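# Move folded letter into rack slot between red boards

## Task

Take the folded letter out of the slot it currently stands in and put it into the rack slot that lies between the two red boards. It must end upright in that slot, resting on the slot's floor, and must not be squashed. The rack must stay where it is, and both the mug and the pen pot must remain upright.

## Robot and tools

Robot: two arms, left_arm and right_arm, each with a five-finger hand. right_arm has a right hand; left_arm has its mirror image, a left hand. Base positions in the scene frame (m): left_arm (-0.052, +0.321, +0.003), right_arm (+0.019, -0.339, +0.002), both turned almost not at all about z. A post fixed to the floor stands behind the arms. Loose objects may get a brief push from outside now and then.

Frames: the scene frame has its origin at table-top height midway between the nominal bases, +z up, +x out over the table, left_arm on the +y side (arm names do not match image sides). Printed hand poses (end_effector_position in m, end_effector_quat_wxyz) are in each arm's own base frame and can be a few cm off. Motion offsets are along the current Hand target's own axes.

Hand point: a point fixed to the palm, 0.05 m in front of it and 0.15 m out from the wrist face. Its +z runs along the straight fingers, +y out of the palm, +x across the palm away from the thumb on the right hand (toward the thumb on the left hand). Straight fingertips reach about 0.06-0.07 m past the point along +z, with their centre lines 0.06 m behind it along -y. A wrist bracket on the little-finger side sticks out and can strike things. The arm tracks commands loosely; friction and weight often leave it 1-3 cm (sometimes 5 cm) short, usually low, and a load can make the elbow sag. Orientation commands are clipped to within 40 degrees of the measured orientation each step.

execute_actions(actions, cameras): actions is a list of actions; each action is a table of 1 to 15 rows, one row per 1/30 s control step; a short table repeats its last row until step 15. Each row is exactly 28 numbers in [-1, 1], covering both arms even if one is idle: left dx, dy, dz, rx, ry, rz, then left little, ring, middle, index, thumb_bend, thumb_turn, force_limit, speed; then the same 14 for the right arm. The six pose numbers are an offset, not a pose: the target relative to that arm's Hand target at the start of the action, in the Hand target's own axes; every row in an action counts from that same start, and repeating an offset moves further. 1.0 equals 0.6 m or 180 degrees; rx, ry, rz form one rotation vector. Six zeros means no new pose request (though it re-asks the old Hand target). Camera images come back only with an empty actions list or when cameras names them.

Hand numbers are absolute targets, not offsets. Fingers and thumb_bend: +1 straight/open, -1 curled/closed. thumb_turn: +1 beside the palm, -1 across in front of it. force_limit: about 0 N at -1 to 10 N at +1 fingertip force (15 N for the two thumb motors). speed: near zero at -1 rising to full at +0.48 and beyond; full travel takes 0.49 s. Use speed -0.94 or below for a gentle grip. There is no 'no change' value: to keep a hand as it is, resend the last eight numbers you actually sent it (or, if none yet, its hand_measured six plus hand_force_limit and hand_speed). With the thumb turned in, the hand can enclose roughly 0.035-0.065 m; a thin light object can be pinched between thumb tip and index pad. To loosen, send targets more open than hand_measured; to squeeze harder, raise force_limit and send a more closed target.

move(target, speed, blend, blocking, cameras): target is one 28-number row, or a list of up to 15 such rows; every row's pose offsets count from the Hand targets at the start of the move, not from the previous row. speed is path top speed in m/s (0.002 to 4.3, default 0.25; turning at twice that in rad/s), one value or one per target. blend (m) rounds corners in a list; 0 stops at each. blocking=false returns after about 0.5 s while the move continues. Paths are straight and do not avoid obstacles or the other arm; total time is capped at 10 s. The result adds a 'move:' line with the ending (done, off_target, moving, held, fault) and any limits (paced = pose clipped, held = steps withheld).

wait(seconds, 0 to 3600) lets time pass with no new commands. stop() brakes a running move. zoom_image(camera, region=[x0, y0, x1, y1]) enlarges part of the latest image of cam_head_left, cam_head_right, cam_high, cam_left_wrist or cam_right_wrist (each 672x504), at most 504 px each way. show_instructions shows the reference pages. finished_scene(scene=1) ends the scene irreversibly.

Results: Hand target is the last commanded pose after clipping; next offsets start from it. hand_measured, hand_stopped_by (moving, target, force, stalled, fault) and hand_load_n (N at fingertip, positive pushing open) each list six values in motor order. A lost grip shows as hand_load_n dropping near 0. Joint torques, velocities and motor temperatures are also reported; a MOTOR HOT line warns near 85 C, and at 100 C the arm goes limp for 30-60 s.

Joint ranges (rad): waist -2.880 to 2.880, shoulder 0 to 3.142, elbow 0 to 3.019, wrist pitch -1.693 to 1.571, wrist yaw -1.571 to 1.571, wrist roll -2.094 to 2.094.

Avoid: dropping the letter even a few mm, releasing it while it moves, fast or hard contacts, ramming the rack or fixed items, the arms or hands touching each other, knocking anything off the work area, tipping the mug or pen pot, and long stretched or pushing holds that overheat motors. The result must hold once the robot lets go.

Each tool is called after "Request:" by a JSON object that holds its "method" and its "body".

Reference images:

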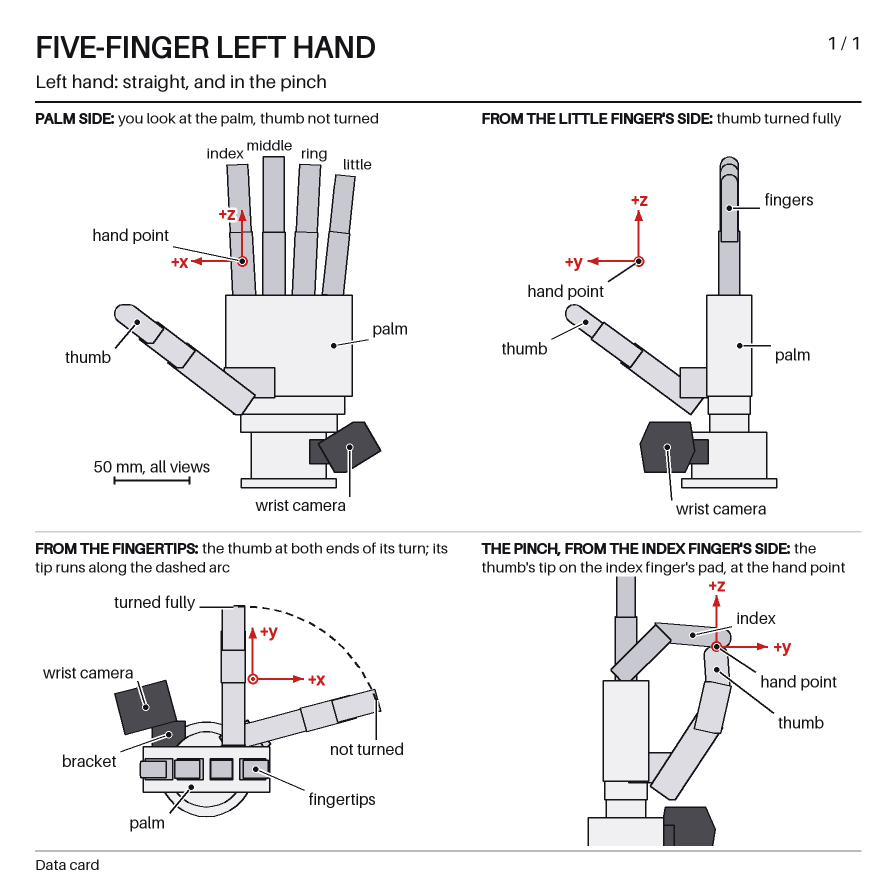

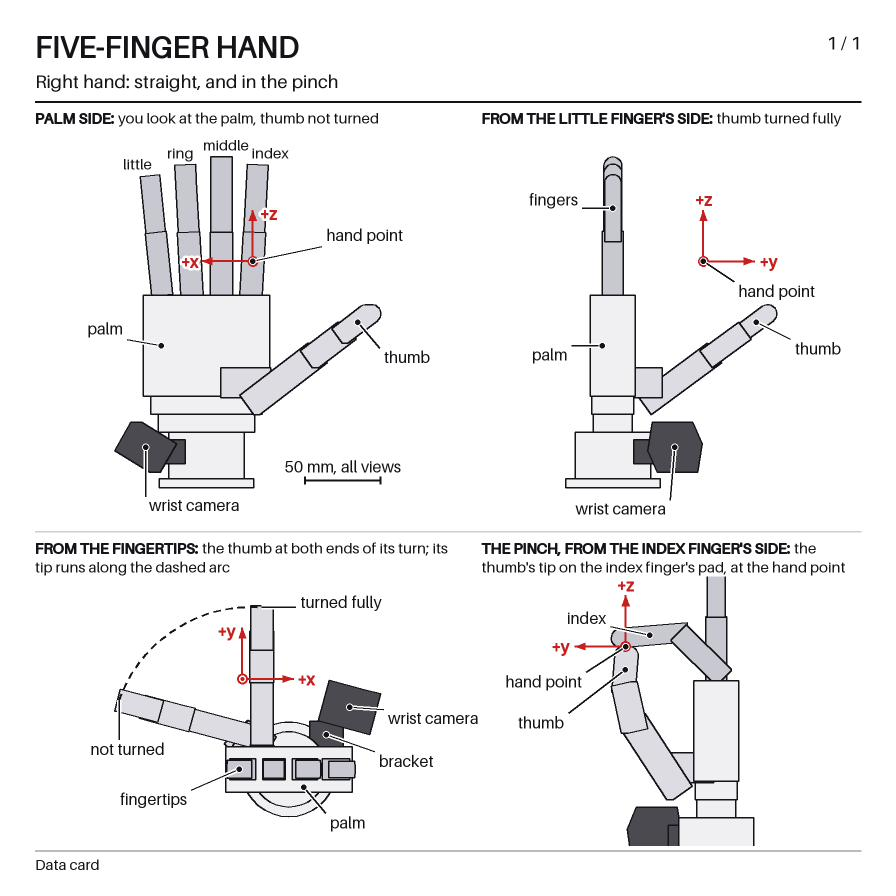

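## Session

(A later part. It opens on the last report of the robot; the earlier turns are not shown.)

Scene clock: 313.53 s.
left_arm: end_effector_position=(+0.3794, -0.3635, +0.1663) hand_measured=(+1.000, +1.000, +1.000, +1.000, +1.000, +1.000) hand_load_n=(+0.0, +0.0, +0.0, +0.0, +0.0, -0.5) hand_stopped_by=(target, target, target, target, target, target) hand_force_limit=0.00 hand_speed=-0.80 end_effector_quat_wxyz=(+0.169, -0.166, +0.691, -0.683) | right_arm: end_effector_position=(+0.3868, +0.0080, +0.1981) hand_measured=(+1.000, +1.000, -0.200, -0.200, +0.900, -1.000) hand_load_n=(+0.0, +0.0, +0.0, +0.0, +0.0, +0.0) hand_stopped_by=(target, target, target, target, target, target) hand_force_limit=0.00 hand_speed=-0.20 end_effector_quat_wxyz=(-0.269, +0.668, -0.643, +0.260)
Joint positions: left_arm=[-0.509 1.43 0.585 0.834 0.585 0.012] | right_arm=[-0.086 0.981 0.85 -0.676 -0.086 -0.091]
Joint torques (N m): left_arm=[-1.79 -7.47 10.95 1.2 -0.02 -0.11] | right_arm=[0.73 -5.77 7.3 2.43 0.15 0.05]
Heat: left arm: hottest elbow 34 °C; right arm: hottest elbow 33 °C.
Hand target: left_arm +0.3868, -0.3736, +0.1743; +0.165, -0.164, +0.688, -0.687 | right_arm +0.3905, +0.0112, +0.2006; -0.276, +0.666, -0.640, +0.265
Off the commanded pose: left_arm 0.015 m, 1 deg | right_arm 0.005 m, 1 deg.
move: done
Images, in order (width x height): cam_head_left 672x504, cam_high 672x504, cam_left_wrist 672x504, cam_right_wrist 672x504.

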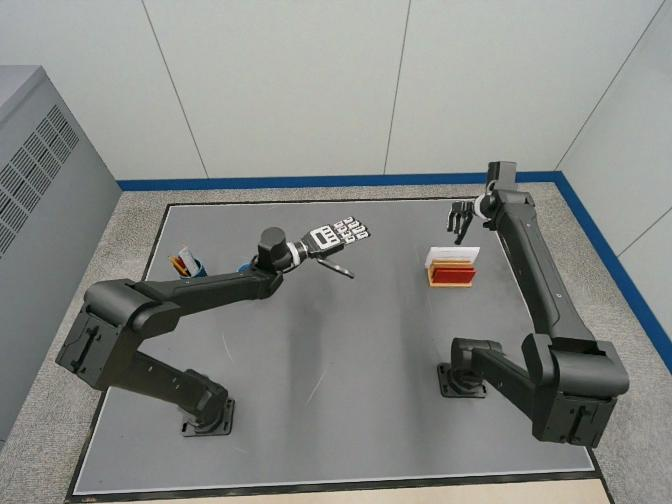

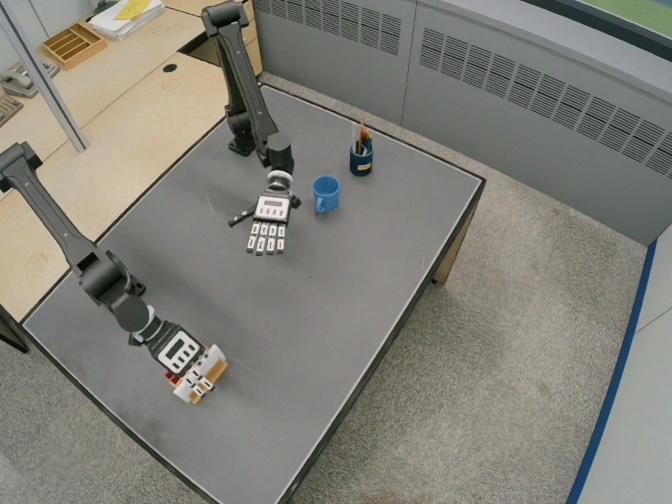

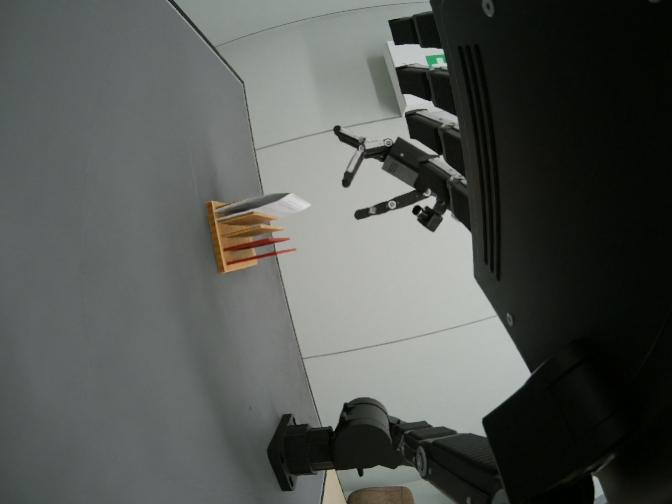

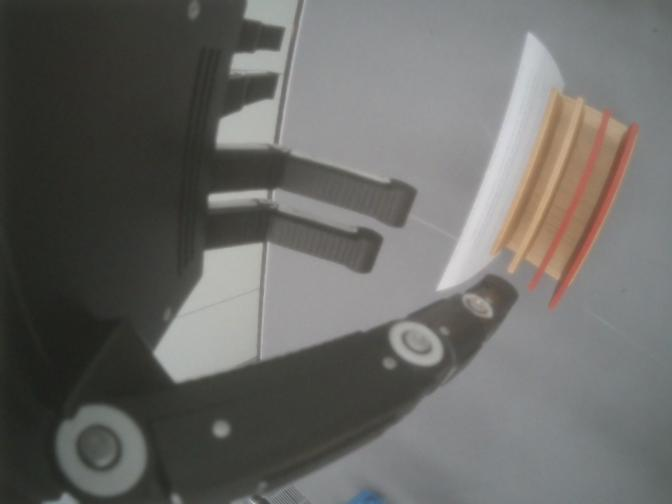

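Request:
{"method": "move", "body": {"target": [0,0,0,0,0,0,1,1,1,1,1,1,0,-0.8,0.0187,0.0088,0.0797,0,0,0,1,1,-0.2,-0.2,0.9,-1,0,-0.2], "speed": 0.1, "cameras": ["cam_left_wrist","cam_right_wrist","cam_head_left","cam_high"]}}

Request:
{"method": "zoom_image", "body": {"camera": "cam_left_wrist", "region": [200, 110, 420, 290]}}

Request:
{"method": "zoom_image", "body": {"camera": "cam_head_left", "region": [410, 210, 510, 300]}}

Request:
{"method": "zoom_image", "body": {"camera": "cam_high", "region": [130, 310, 260, 420]}}

Scene clock: 374.30 s.
left_arm: end_effector_position=(+0.3794, -0.3635, +0.1663) hand_measured=(+1.000, +1.000, +1.000, +1.000, +1.000, +1.000) hand_load_n=(+0.0, +0.0, -0.5, +0.0, +0.0, -0.5) hand_stopped_by=(target, target, target, target, target, target) hand_force_limit=0.00 hand_speed=-0.80 end_effector_quat_wxyz=(+0.169, -0.166, +0.691, -0.683) | right_arm: end_effector_position=(+0.4185, +0.0051, +0.1634) hand_measured=(+1.000, +1.000, -0.200, -0.200, +0.900, -1.000) hand_load_n=(+0.0, +0.0, +0.0, +0.0, +0.0, +0.0) hand_stopped_by=(target, target, target, target, target, target) hand_force_limit=0.00 hand_speed=-0.20 end_effector_quat_wxyz=(-0.273, +0.668, -0.642, +0.260)
Joint positions: left_arm=[-0.509 1.43 0.585 0.834 0.585 0.012] | right_arm=[-0.091 1.095 0.829 -0.536 -0.095 -0.092]
Joint torques (N m): left_arm=[-1.96 -7.36 10.89 1.25 0.02 -0.1] | right_arm=[-0.62 -7.12 6.84 2.45 -0.14 -0.09]
Heat: left arm: hottest elbow 35 °C; right arm: hottest elbow 32 °C.
Hand target: left_arm +0.3868, -0.3736, +0.1743; +0.165, -0.164, +0.688, -0.687 | right_arm +0.4210, +0.0013, +0.1632; -0.276, +0.666, -0.640, +0.265
Off the commanded pose: left_arm 0.015 m, 1 deg | right_arm 0.005 m, 1 deg.
move: done
Images, in order (width x height): cam_head_left 672x504, cam_high 672x504, cam_left_wrist 672x504, cam_right_wrist 672x504.

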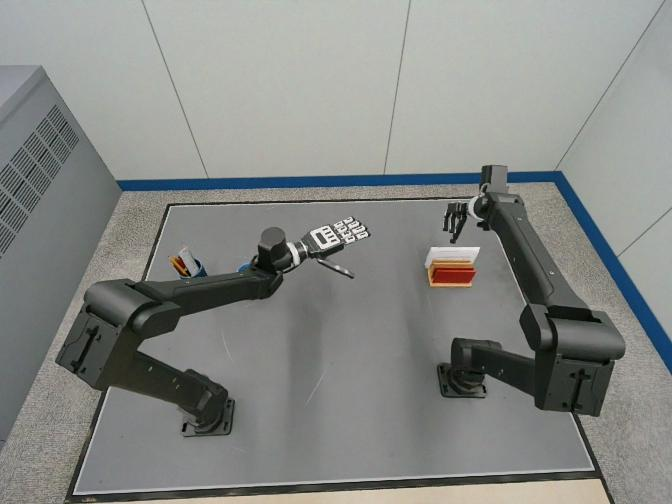

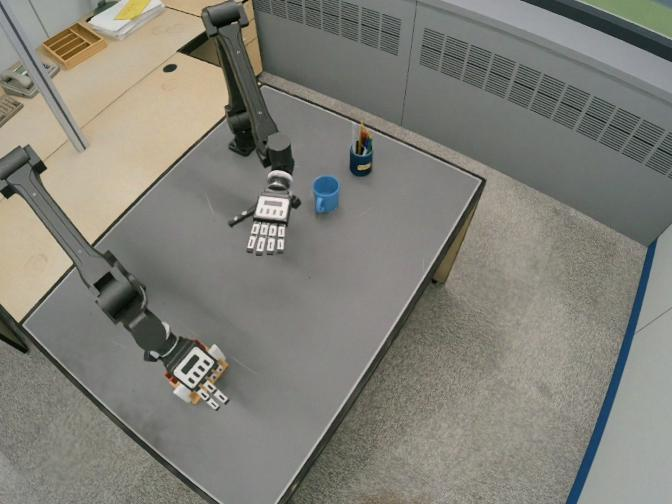

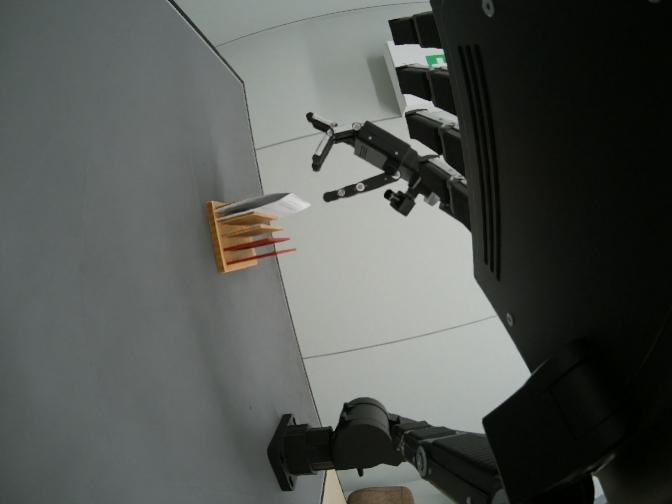

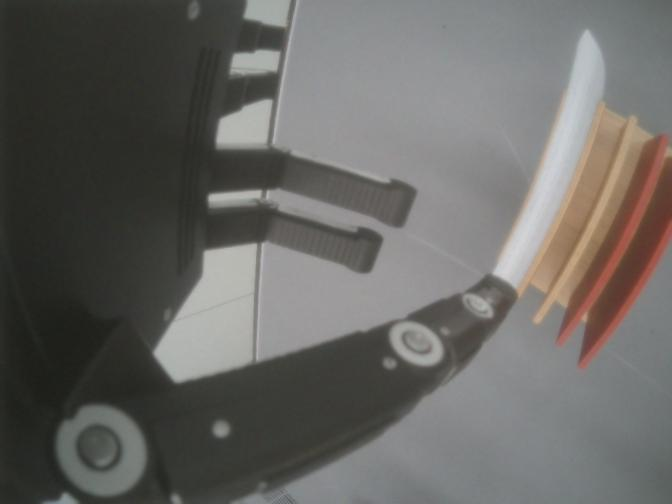

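Scaled by 2.291 from the camera's image (finer frame: 960x720).

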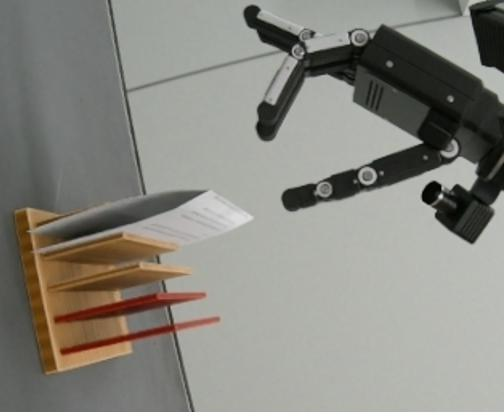

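Scaled by 5.040 from the camera's image (finer frame: 960x720).

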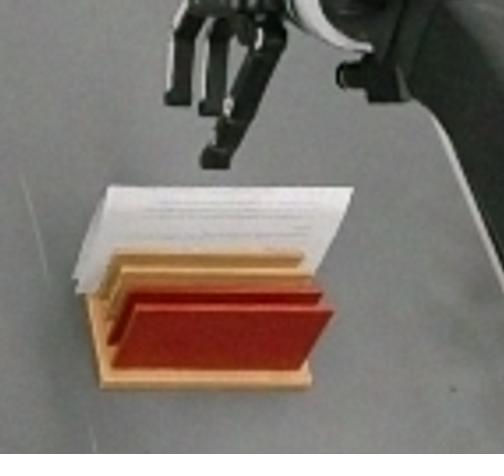

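Scaled by 3.877 from the camera's image (finer frame: 960x720).

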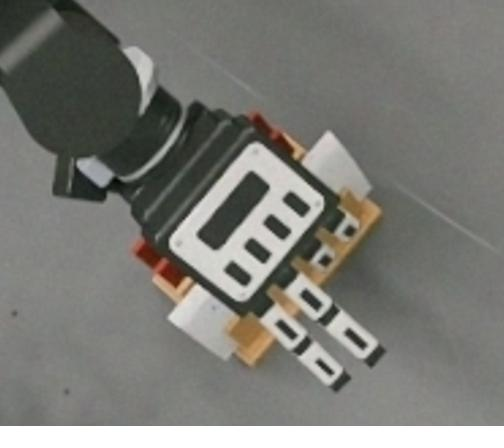

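Request:
{"method": "move", "body": {"target": [0,0,0,0,0,0,1,1,1,1,1,1,0,-0.8,0.0327,0.011,-0.011,0,0,0,1,1,-0.2,-0.2,0.9,-1,0,-0.2], "speed": 0.1, "cameras": ["cam_left_wrist","cam_right_wrist","cam_head_left","cam_head_right"]}}

Request:
{"method": "zoom_image", "body": {"camera": "cam_left_wrist", "region": [200, 110, 420, 290]}}

Request:
{"method": "zoom_image", "body": {"camera": "cam_head_left", "region": [410, 210, 510, 300]}}

Request:
{"method": "zoom_image", "body": {"camera": "cam_head_right", "region": [410, 210, 510, 300]}}

Scene clock: 402.50 s.
left_arm: end_effector_position=(+0.3794, -0.3635, +0.1663) hand_measured=(+1.000, +1.000, +1.000, +1.000, +1.000, +1.000) hand_load_n=(+0.0, +0.0, +0.0, +0.0, +0.0, +0.0) hand_stopped_by=(target, target, target, target, target, target) hand_force_limit=0.00 hand_speed=-0.80 end_effector_quat_wxyz=(+0.169, -0.166, +0.691, -0.683) | right_arm: end_effector_position=(+0.4137, -0.0182, +0.1599) hand_measured=(+1.000, +1.000, -0.200, -0.200, +0.900, -1.000) hand_load_n=(+0.0, +0.0, +0.0, +0.0, +0.0, +0.0) hand_stopped_by=(target, target, target, target, target, target) hand_force_limit=0.00 hand_speed=-0.20 end_effector_quat_wxyz=(-0.272, +0.665, -0.645, +0.259)
Joint positions: left_arm=[-0.509 1.43 0.585 0.834 0.585 0.012] | right_arm=[-0.162 1.094 0.819 -0.536 -0.14 -0.136]
Joint torques (N m): left_arm=[-2.08 -7.24 10.88 1.18 -0.02 -0.09] | right_arm=[-0.09 -8.23 6.71 1.99 -0.17 -0.1]
Heat: left arm: hottest elbow 35 °C; right arm: hottest elbow 31 °C.
Hand target: left_arm +0.3868, -0.3736, +0.1743; +0.165, -0.164, +0.688, -0.687 | right_arm +0.4124, -0.0188, +0.1630; -0.276, +0.666, -0.640, +0.265
Off the commanded pose: left_arm 0.015 m, 1 deg | right_arm 0.003 m, 1 deg.
move: done
Images, in order (width x height): cam_head_left 672x504, cam_head_right 672x504, cam_left_wrist 672x504, cam_right_wrist 672x504.

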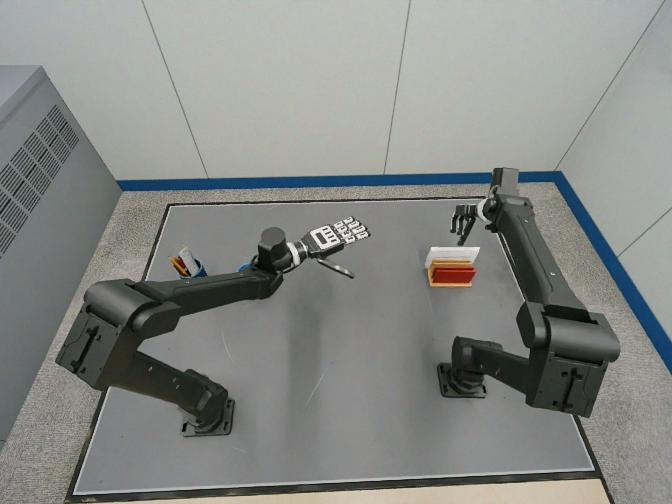

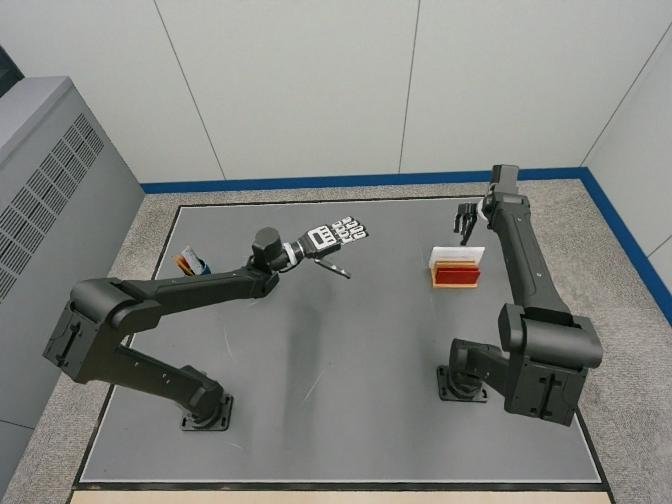

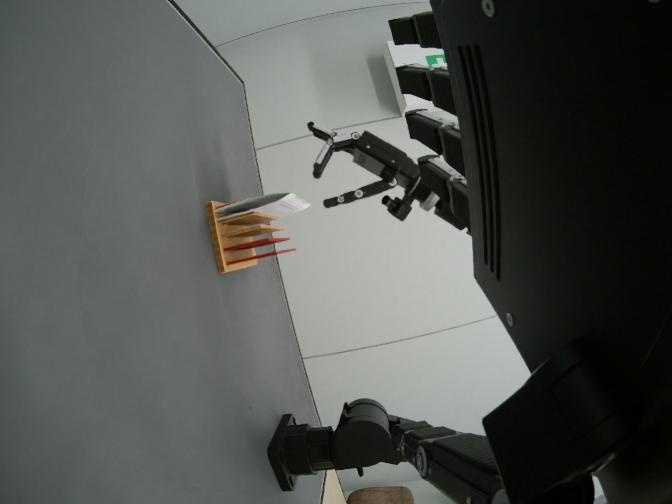

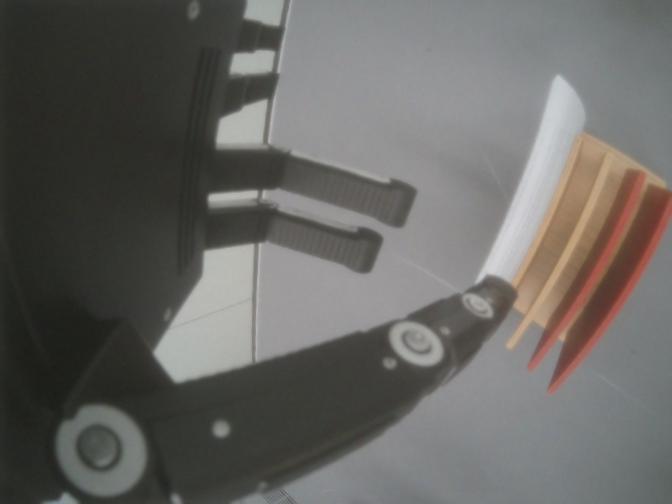

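Scaled by 2.291 from the camera's image (finer frame: 960x720).

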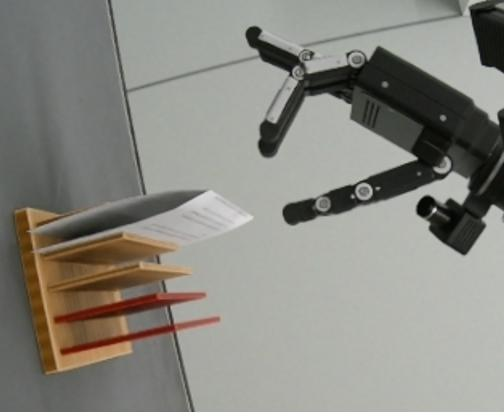

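Scaled by 5.040 from the camera's image (finer frame: 960x720).

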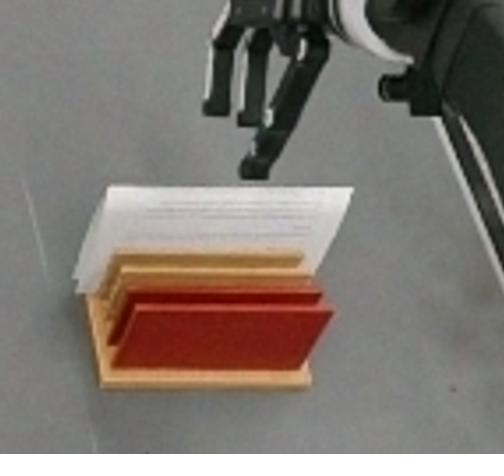

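Scaled by 5.040 from the camera's image (finer frame: 960x720).

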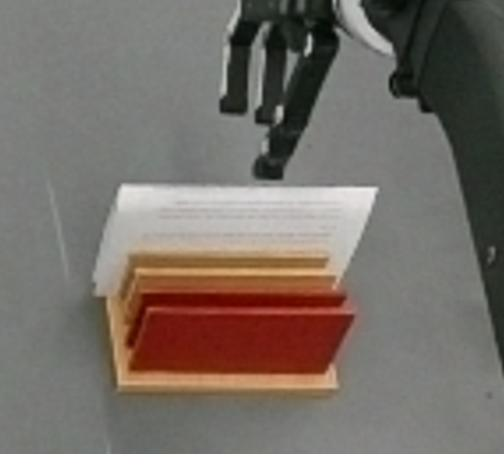

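Request:
{"method": "move", "body": {"target": [0,0,0,0,0,0,1,1,1,1,1,1,0,-0.8,0,0.0448,0.0447,0,0,0,1,1,-0.2,-0.2,0.9,-1,0,-0.2], "speed": 0.06, "cameras": ["cam_left_wrist","cam_right_wrist","cam_head_left"]}}

Request:
{"method": "zoom_image", "body": {"camera": "cam_left_wrist", "region": [200, 130, 380, 290]}}

Request:
{"method": "zoom_image", "body": {"camera": "cam_head_left", "region": [410, 210, 510, 300]}}

Scene clock: 416.97 s.
left_arm: end_effector_position=(+0.3794, -0.3635, +0.1663) hand_measured=(+1.000, +1.000, +1.000, +1.000, +1.000, +1.000) hand_load_n=(+0.0, +0.0, +0.0, +0.0, +0.0, +0.0) hand_stopped_by=(target, target, target, target, target, target) hand_force_limit=0.00 hand_speed=-0.80 end_effector_quat_wxyz=(+0.169, -0.166, +0.691, -0.683) | right_arm: end_effector_position=(+0.4103, -0.0177, +0.1277) hand_measured=(+1.000, +1.000, -0.200, -0.200, +0.900, -1.000) hand_load_n=(+0.0, +0.0, +0.0, +0.0, +0.0, +0.0) hand_stopped_by=(target, target, target, target, target, target) hand_force_limit=0.00 hand_speed=-0.20 end_effector_quat_wxyz=(-0.274, +0.665, -0.644, +0.262)
Joint positions: left_arm=[-0.509 1.43 0.585 0.834 0.585 0.012] | right_arm=[-0.162 1.111 0.74 -0.43 -0.14 -0.137]
Joint torques (N m): left_arm=[-1.85 -7.47 10.93 1.32 -0.01 -0.08] | right_arm=[-0.09 -6.48 6.6 2.44 -0.18 -0.1]
Heat: left arm: hottest elbow 35 °C; right arm: hottest waist 30 °C.
Hand target: left_arm +0.3868, -0.3736, +0.1743; +0.165, -0.164, +0.688, -0.687 | right_arm +0.4124, -0.0188, +0.1250; -0.276, +0.666, -0.640, +0.265
Off the commanded pose: left_arm 0.015 m, 1 deg | right_arm 0.004 m, 1 deg.
move: done
Images, in order (width x height): cam_head_left 672x504, cam_left_wrist 672x504, cam_right_wrist 672x504.

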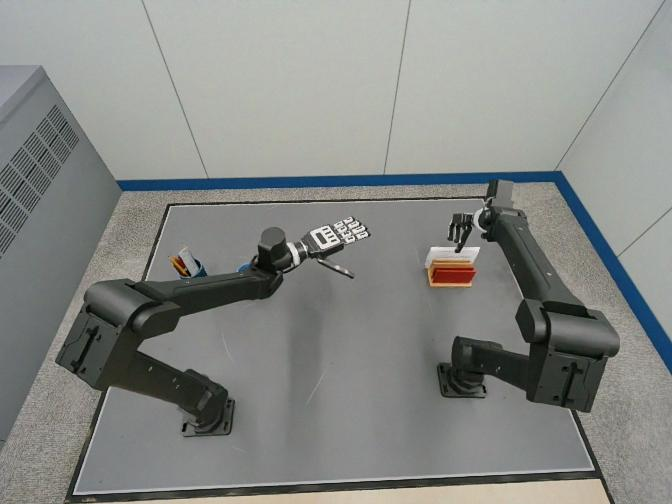

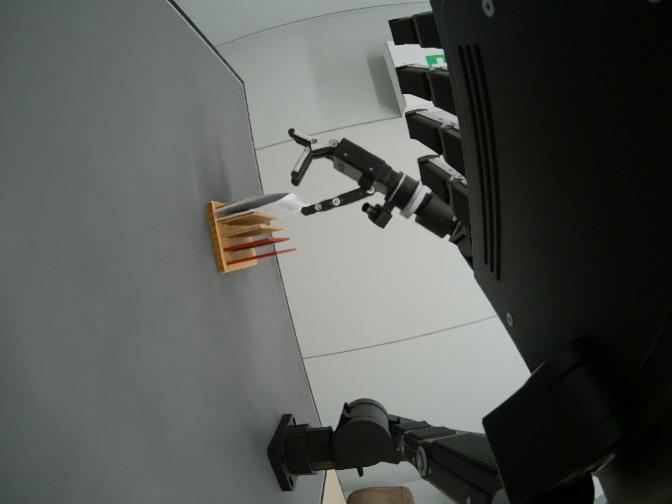

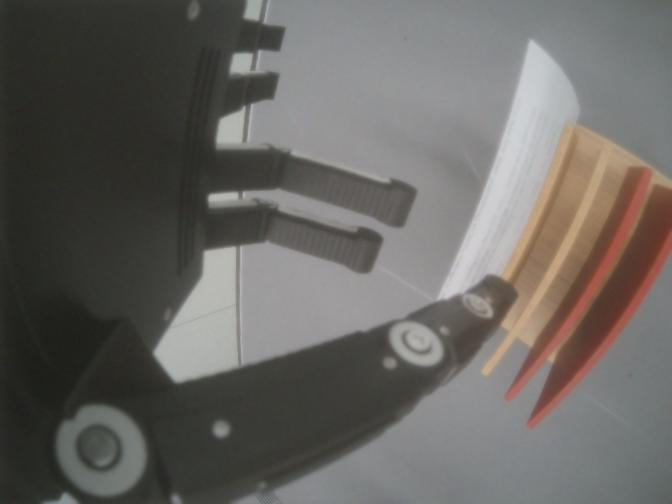

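Scaled by 2.800 from the camera's image (finer frame: 960x720).

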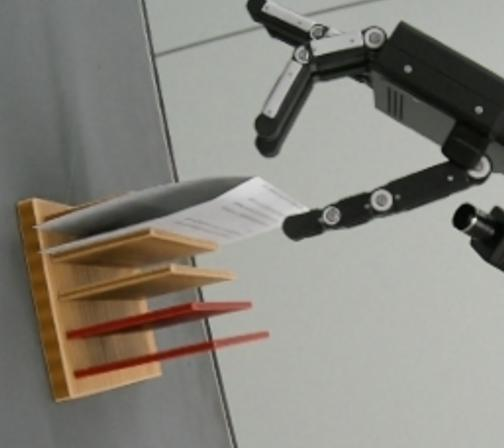

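Scaled by 5.040 from the camera's image (finer frame: 960x720).

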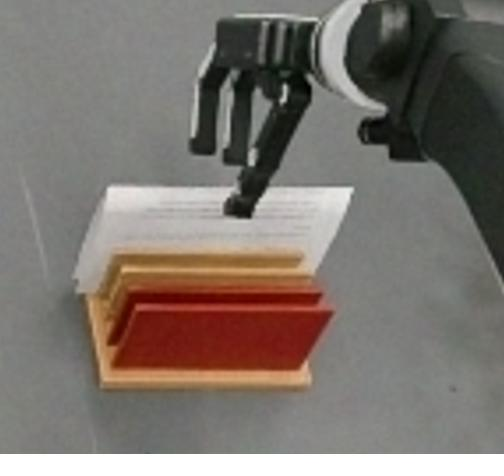

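Request:
{"method": "move", "body": {"target": [[0,0,0,0,0,0,1,1,1,1,1,1,0,-0.8,-0.006,0.0153,-0.0153,0,0,0,1,1,-0.2,-0.2,0.9,-1,0,-0.2],[0,0,0,0,0,0,1,1,1,1,1,1,0,-0.8,-0.006,0.0505,0.0202,0,0,0,1,1,-0.2,-0.2,0.9,-1,0,-0.2]], "speed": 0.06, "cameras": ["cam_left_wrist","cam_right_wrist","cam_head_left"]}}

Request:
{"method": "zoom_image", "body": {"camera": "cam_left_wrist", "region": [200, 130, 380, 290]}}

Request:
{"method": "zoom_image", "body": {"camera": "cam_head_left", "region": [410, 210, 510, 300]}}

Scene clock: 440.87 s.
left_arm: end_effector_position=(+0.3794, -0.3635, +0.1663) hand_measured=(+1.000, +1.000, +1.000, +1.000, +1.000, +1.000) hand_load_n=(+0.0, +0.0, +0.0, +0.0, +0.0, +0.0) hand_stopped_by=(target, target, target, target, target, target) hand_force_limit=0.00 hand_speed=-0.80 end_effector_quat_wxyz=(+0.169, -0.166, +0.691, -0.683) | right_arm: end_effector_position=(+0.3977, -0.0156, +0.0976) hand_measured=(+1.000, +1.000, -0.200, -0.200, +0.900, -1.000) hand_load_n=(+0.0, +0.0, +0.0, +0.0, +0.0, +0.0) hand_stopped_by=(target, target, target, target, target, target) hand_force_limit=0.00 hand_speed=-0.20 end_effector_quat_wxyz=(-0.274, +0.664, -0.644, +0.263)
Joint positions: left_arm=[-0.509 1.43 0.585 0.834 0.585 0.012] | right_arm=[-0.162 1.113 0.654 -0.343 -0.14 -0.137]
Joint torques (N m): left_arm=[-1.96 -7.65 10.92 1.1 0.01 -0.11] | right_arm=[0.09 -6.18 6.35 2.44 -0.09 -0.07]
Motor temperatures (°C): left_arm=[24 25 36 24 25 22] | right_arm=[30 27 29 24 25 23]
Heat: left arm: hottest elbow 36 °C; right arm: hottest waist 30 °C.
Hand target: left_arm +0.3868, -0.3736, +0.1743; +0.165, -0.164, +0.688, -0.687 | right_arm +0.3995, -0.0157, +0.0951; -0.276, +0.666, -0.640, +0.265
Off the commanded pose: left_arm 0.015 m, 1 deg | right_arm 0.003 m, 1 deg.
move: done
Images, in order (width x height): cam_head_left 672x504, cam_left_wrist 672x504, cam_right_wrist 672x504.

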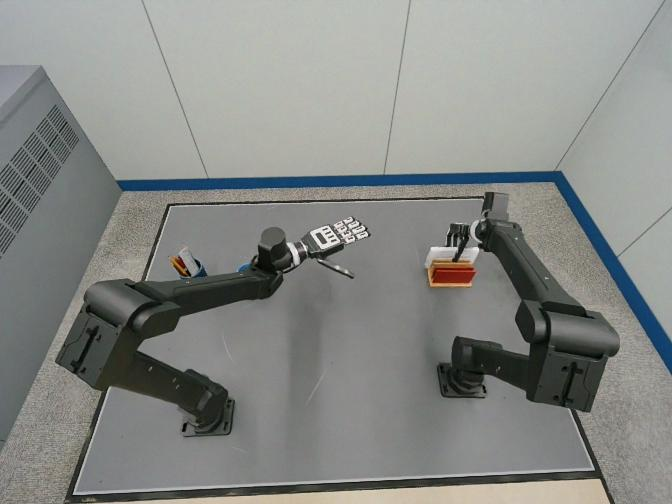

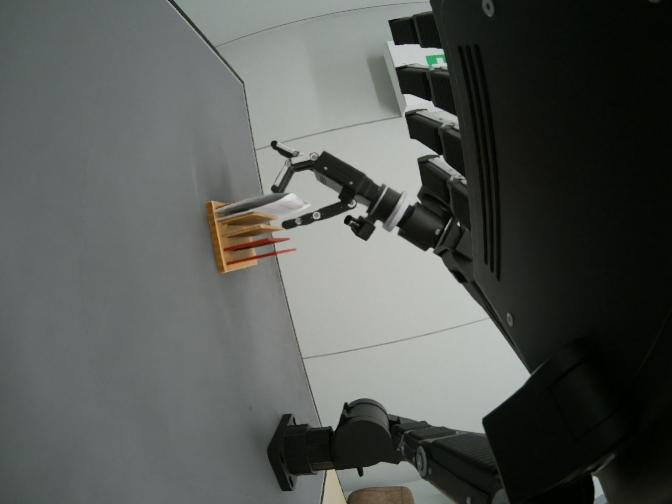

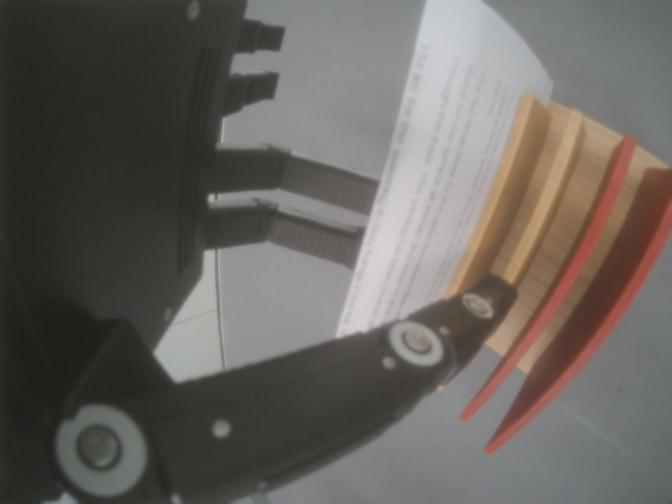

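Scaled by 2.800 from the camera's image (finer frame: 960x720).

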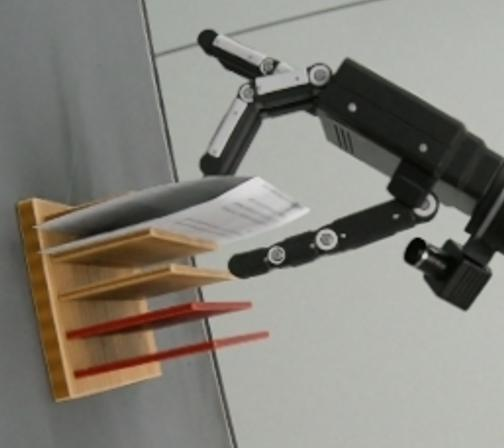

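Scaled by 5.040 from the camera's image (finer frame: 960x720).

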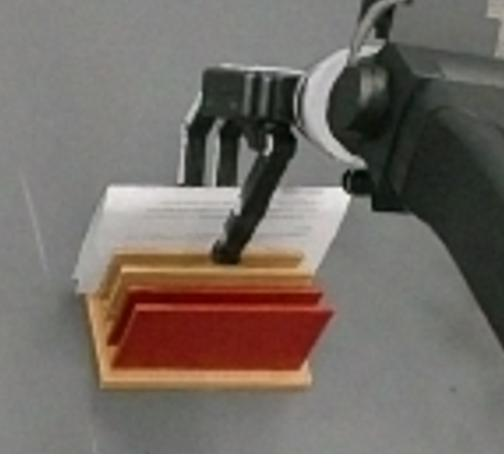

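Request:
{"method": "move", "body": {"target": [0,0,0,0,0,0,1,1,1,1,1,1,0,-0.8,-0.0007,0.0083,-0.0153,0,0,0,1,1,-0.2,-0.2,0.6,-1,-0.7,-0.6], "speed": 0.05, "cameras": ["cam_left_wrist","cam_right_wrist","cam_head_left"]}}

Request:
{"method": "zoom_image", "body": {"camera": "cam_left_wrist", "region": [200, 130, 380, 290]}}

Scene clock: 463.43 s.
left_arm: end_effector_position=(+0.3794, -0.3635, +0.1663) hand_measured=(+1.000, +1.000, +1.000, +1.000, +1.000, +1.000) hand_load_n=(+0.0, +0.0, +0.0, -0.5, +0.0, +0.0) hand_stopped_by=(target, target, target, target, target, target) hand_force_limit=0.00 hand_speed=-0.80 end_effector_quat_wxyz=(+0.169, -0.166, +0.691, -0.683) | right_arm: end_effector_position=(+0.3920, -0.0144, +0.0969) hand_measured=(+1.000, +1.000, -0.200, -0.200, +0.600, -1.000) hand_load_n=(+0.0, +0.0, +0.0, +0.0, +0.0, +0.0) hand_stopped_by=(target, target, target, target, target, target) hand_force_limit=-0.70 hand_speed=-0.60 end_effector_quat_wxyz=(-0.276, +0.665, -0.642, +0.263)
Joint positions: left_arm=[-0.509 1.43 0.585 0.834 0.585 0.012] | right_arm=[-0.162 1.094 0.639 -0.343 -0.142 -0.139]
Joint torques (N m): left_arm=[-1.96 -7.41 10.97 1.4 0 -0.09] | right_arm=[-0.26 -7.24 6.35 1.65 -0.18 -0.09]
Heat: left arm: hottest elbow 36 °C; right arm: hottest waist 30 °C.
Hand target: left_arm +0.3868, -0.3736, +0.1743; +0.165, -0.164, +0.688, -0.687 | right_arm +0.3895, -0.0156, +0.0982; -0.276, +0.666, -0.640, +0.265
Off the commanded pose: left_arm 0.015 m, 1 deg | right_arm 0.003 m, 0 deg.
move: done
Images, in order (width x height): cam_head_left 672x504, cam_left_wrist 672x504, cam_right_wrist 672x504.

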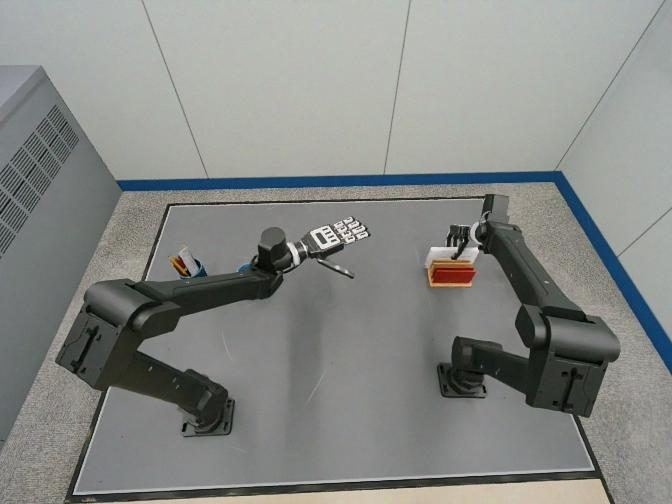

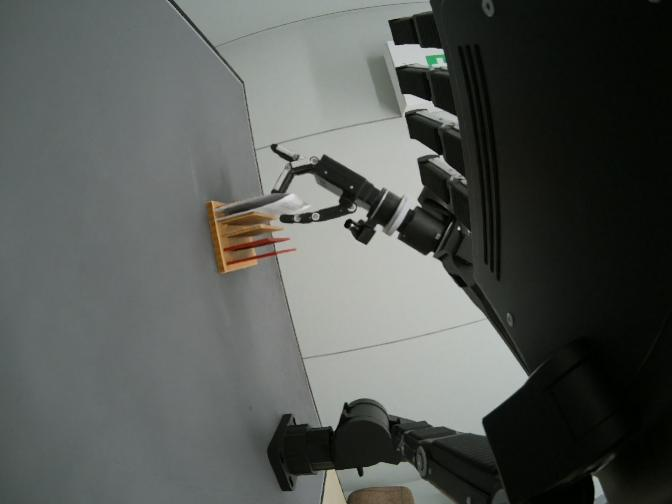

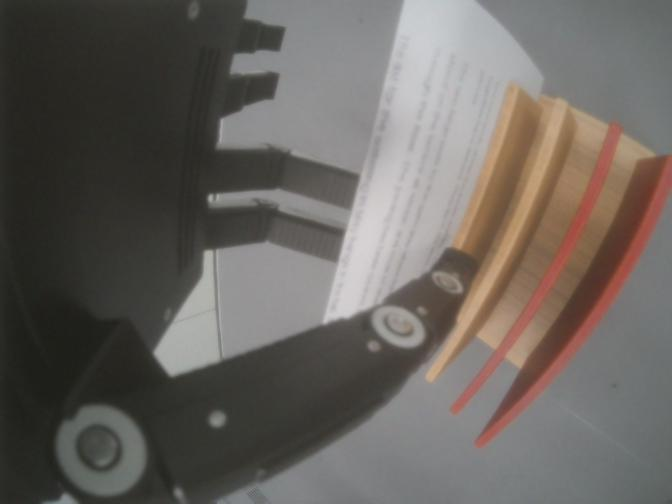

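Scaled by 2.800 from the camera's image (finer frame: 960x720).

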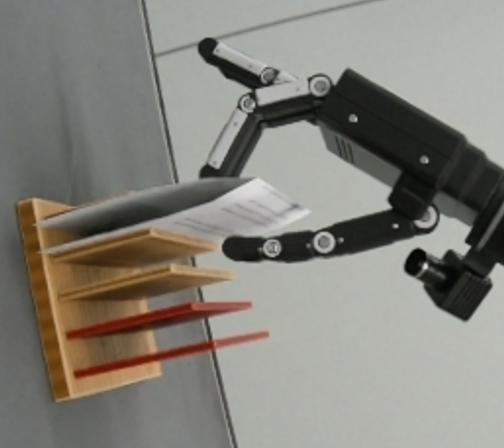

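Request:
{"method": "move", "body": {"target": [0,0,0,0,0,0,1,1,1,1,1,1,0,-0.8,0,0,0,0,0,0,1,1,-0.36,-0.36,0.6,-1,-0.85,-0.93], "speed": 0.05, "cameras": ["cam_left_wrist","cam_right_wrist","cam_head_left"]}}

Request:
{"method": "zoom_image", "body": {"camera": "cam_left_wrist", "region": [200, 130, 380, 290]}}

Scene clock: 480.43 s.
left_arm: end_effector_position=(+0.3794, -0.3635, +0.1663) hand_measured=(+1.000, +1.000, +1.000, +1.000, +1.000, +1.000) hand_load_n=(+0.0, +0.0, +0.0, +0.0, +0.0, +0.0) hand_stopped_by=(target, target, target, target, target, target) hand_force_limit=0.00 hand_speed=-0.80 end_effector_quat_wxyz=(+0.169, -0.166, +0.691, -0.683) | right_arm: end_effector_position=(+0.3920, -0.0144, +0.0969) hand_measured=(+1.000, +1.000, -0.360, -0.360, +0.600, -1.000) hand_load_n=(+0.0, +0.5, +0.0, +0.0, +0.0, +0.0) hand_stopped_by=(target, target, target, target, target, target) hand_force_limit=-0.85 hand_speed=-0.93 end_effector_quat_wxyz=(-0.276, +0.665, -0.642, +0.263)
Joint positions: left_arm=[-0.509 1.43 0.585 0.834 0.585 0.012] | right_arm=[-0.162 1.094 0.639 -0.343 -0.142 -0.139]
Joint torques (N m): left_arm=[-1.79 -7.47 10.88 1.17 -0.01 -0.08] | right_arm=[-0.26 -7.41 6.35 1.65 -0.18 -0.09]
Heat: left arm: hottest elbow 36 °C; right arm: hottest waist 30 °C.
Hand target: left_arm +0.3868, -0.3736, +0.1743; +0.165, -0.164, +0.688, -0.687 | right_arm +0.3895, -0.0156, +0.0982; -0.276, +0.666, -0.640, +0.265
Off the commanded pose: left_arm 0.015 m, 1 deg | right_arm 0.003 m, 0 deg.
move: done
Images, in order (width x height): cam_head_left 672x504, cam_left_wrist 672x504, cam_right_wrist 672x504.

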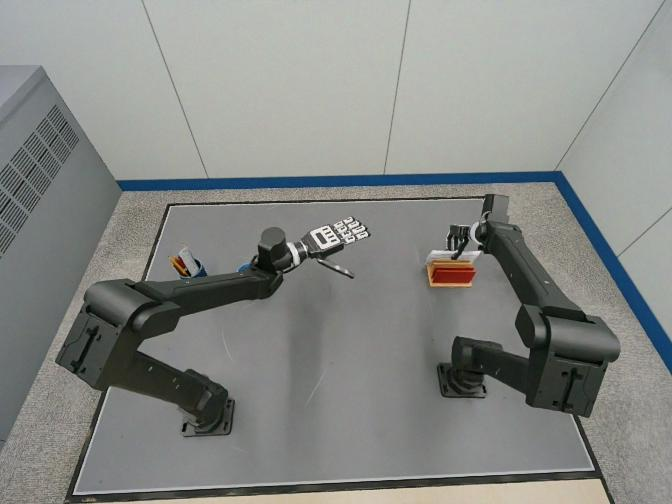

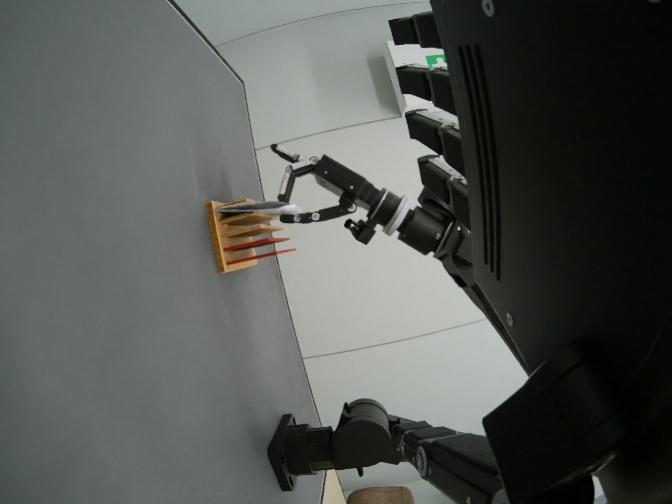

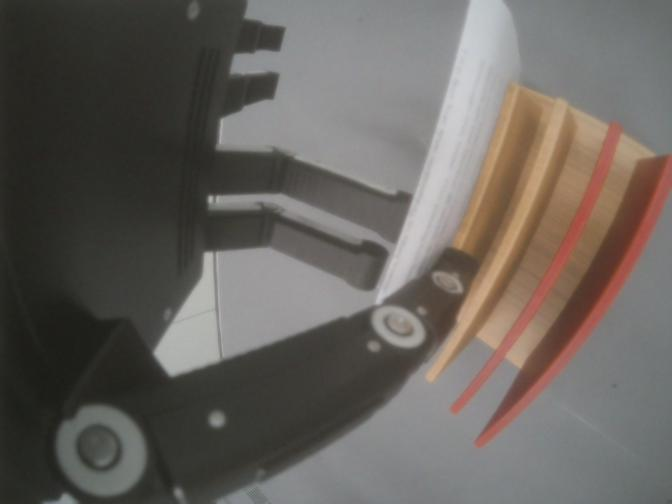

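Scaled by 2.800 from the camera's image (finer frame: 960x720).

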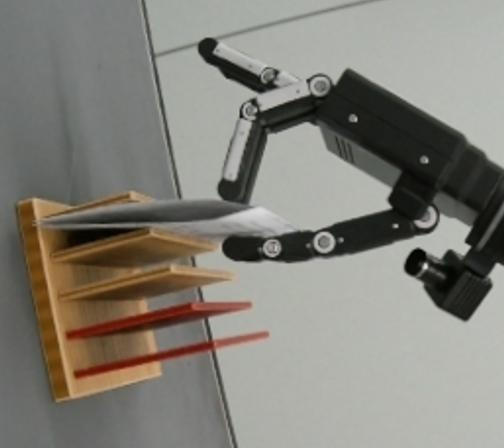

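Request:
{"method": "move", "body": {"target": [0,0,0,0,0,0,1,1,1,1,1,1,0,-0.8,0.0008,-0.0182,0.0088,0,0,0,1,1,-0.36,-0.36,0.6,-1,-0.85,-0.93], "speed": 0.03, "cameras": ["cam_left_wrist","cam_right_wrist","cam_head_left"]}}

Request:
{"method": "zoom_image", "body": {"camera": "cam_left_wrist", "region": [200, 130, 380, 290]}}

Scene clock: 496.93 s.
left_arm: end_effector_position=(+0.3794, -0.3635, +0.1663) hand_measured=(+1.000, +1.000, +1.000, +1.000, +1.000, +1.000) hand_load_n=(+0.0, +0.0, +0.0, +0.0, +0.0, -0.5) hand_stopped_by=(target, target, target, target, target, target) hand_force_limit=0.00 hand_speed=-0.80 end_effector_quat_wxyz=(+0.169, -0.166, +0.691, -0.683) | right_arm: end_effector_position=(+0.3917, -0.0144, +0.0936) hand_measured=(+1.000, +1.000, -0.360, -0.360, +0.600, -1.000) hand_load_n=(+0.0, +0.0, +0.0, +0.0, +0.5, +0.0) hand_stopped_by=(target, target, target, target, target, target) hand_force_limit=-0.85 hand_speed=-0.93 end_effector_quat_wxyz=(-0.273, +0.666, -0.644, +0.260)
Joint positions: left_arm=[-0.509 1.43 0.585 0.834 0.585 0.012] | right_arm=[-0.162 1.103 0.639 -0.343 -0.142 -0.139]
Joint torques (N m): left_arm=[-1.73 -7.41 10.86 1.29 0.02 -0.09] | right_arm=[0.09 -5.77 8.49 1.58 0 -0.06]
Heat: left arm: hottest elbow 36 °C; right arm: hottest waist 30 °C.
Hand target: left_arm +0.3868, -0.3736, +0.1743; +0.165, -0.164, +0.688, -0.687 | right_arm +0.4009, -0.0157, +0.1021; -0.276, +0.666, -0.640, +0.265
Off the commanded pose: left_arm 0.015 m, 1 deg | right_arm 0.013 m, 1 deg.
move: off_target (right_arm)
Images, in order (width x height): cam_head_left 672x504, cam_left_wrist 672x504, cam_right_wrist 672x504.

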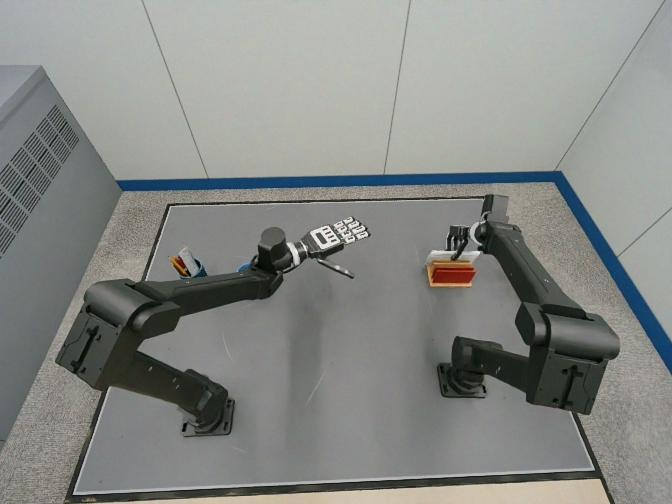

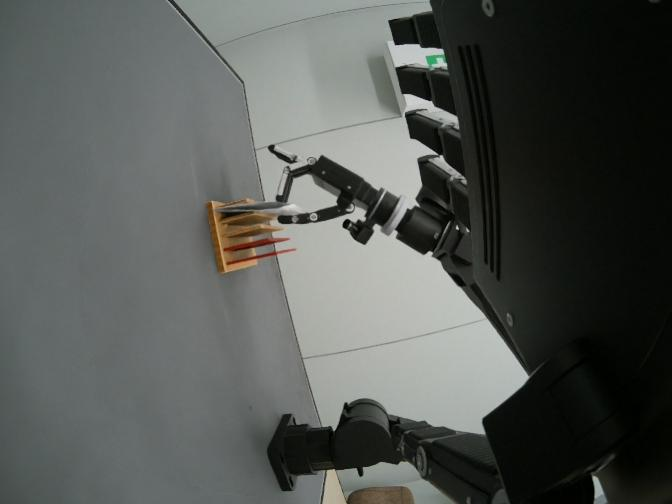

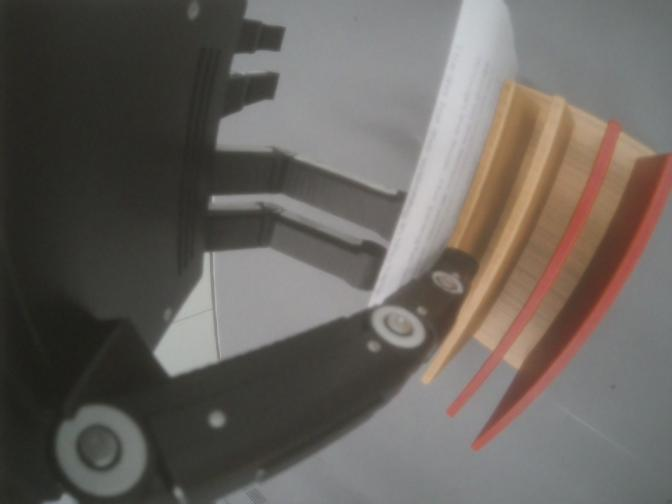

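Scaled by 2.800 from the camera's image (finer frame: 960x720).

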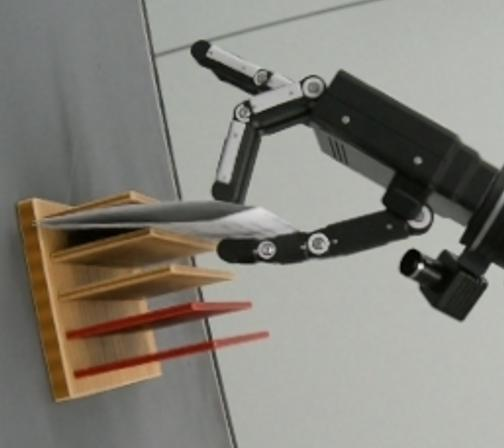

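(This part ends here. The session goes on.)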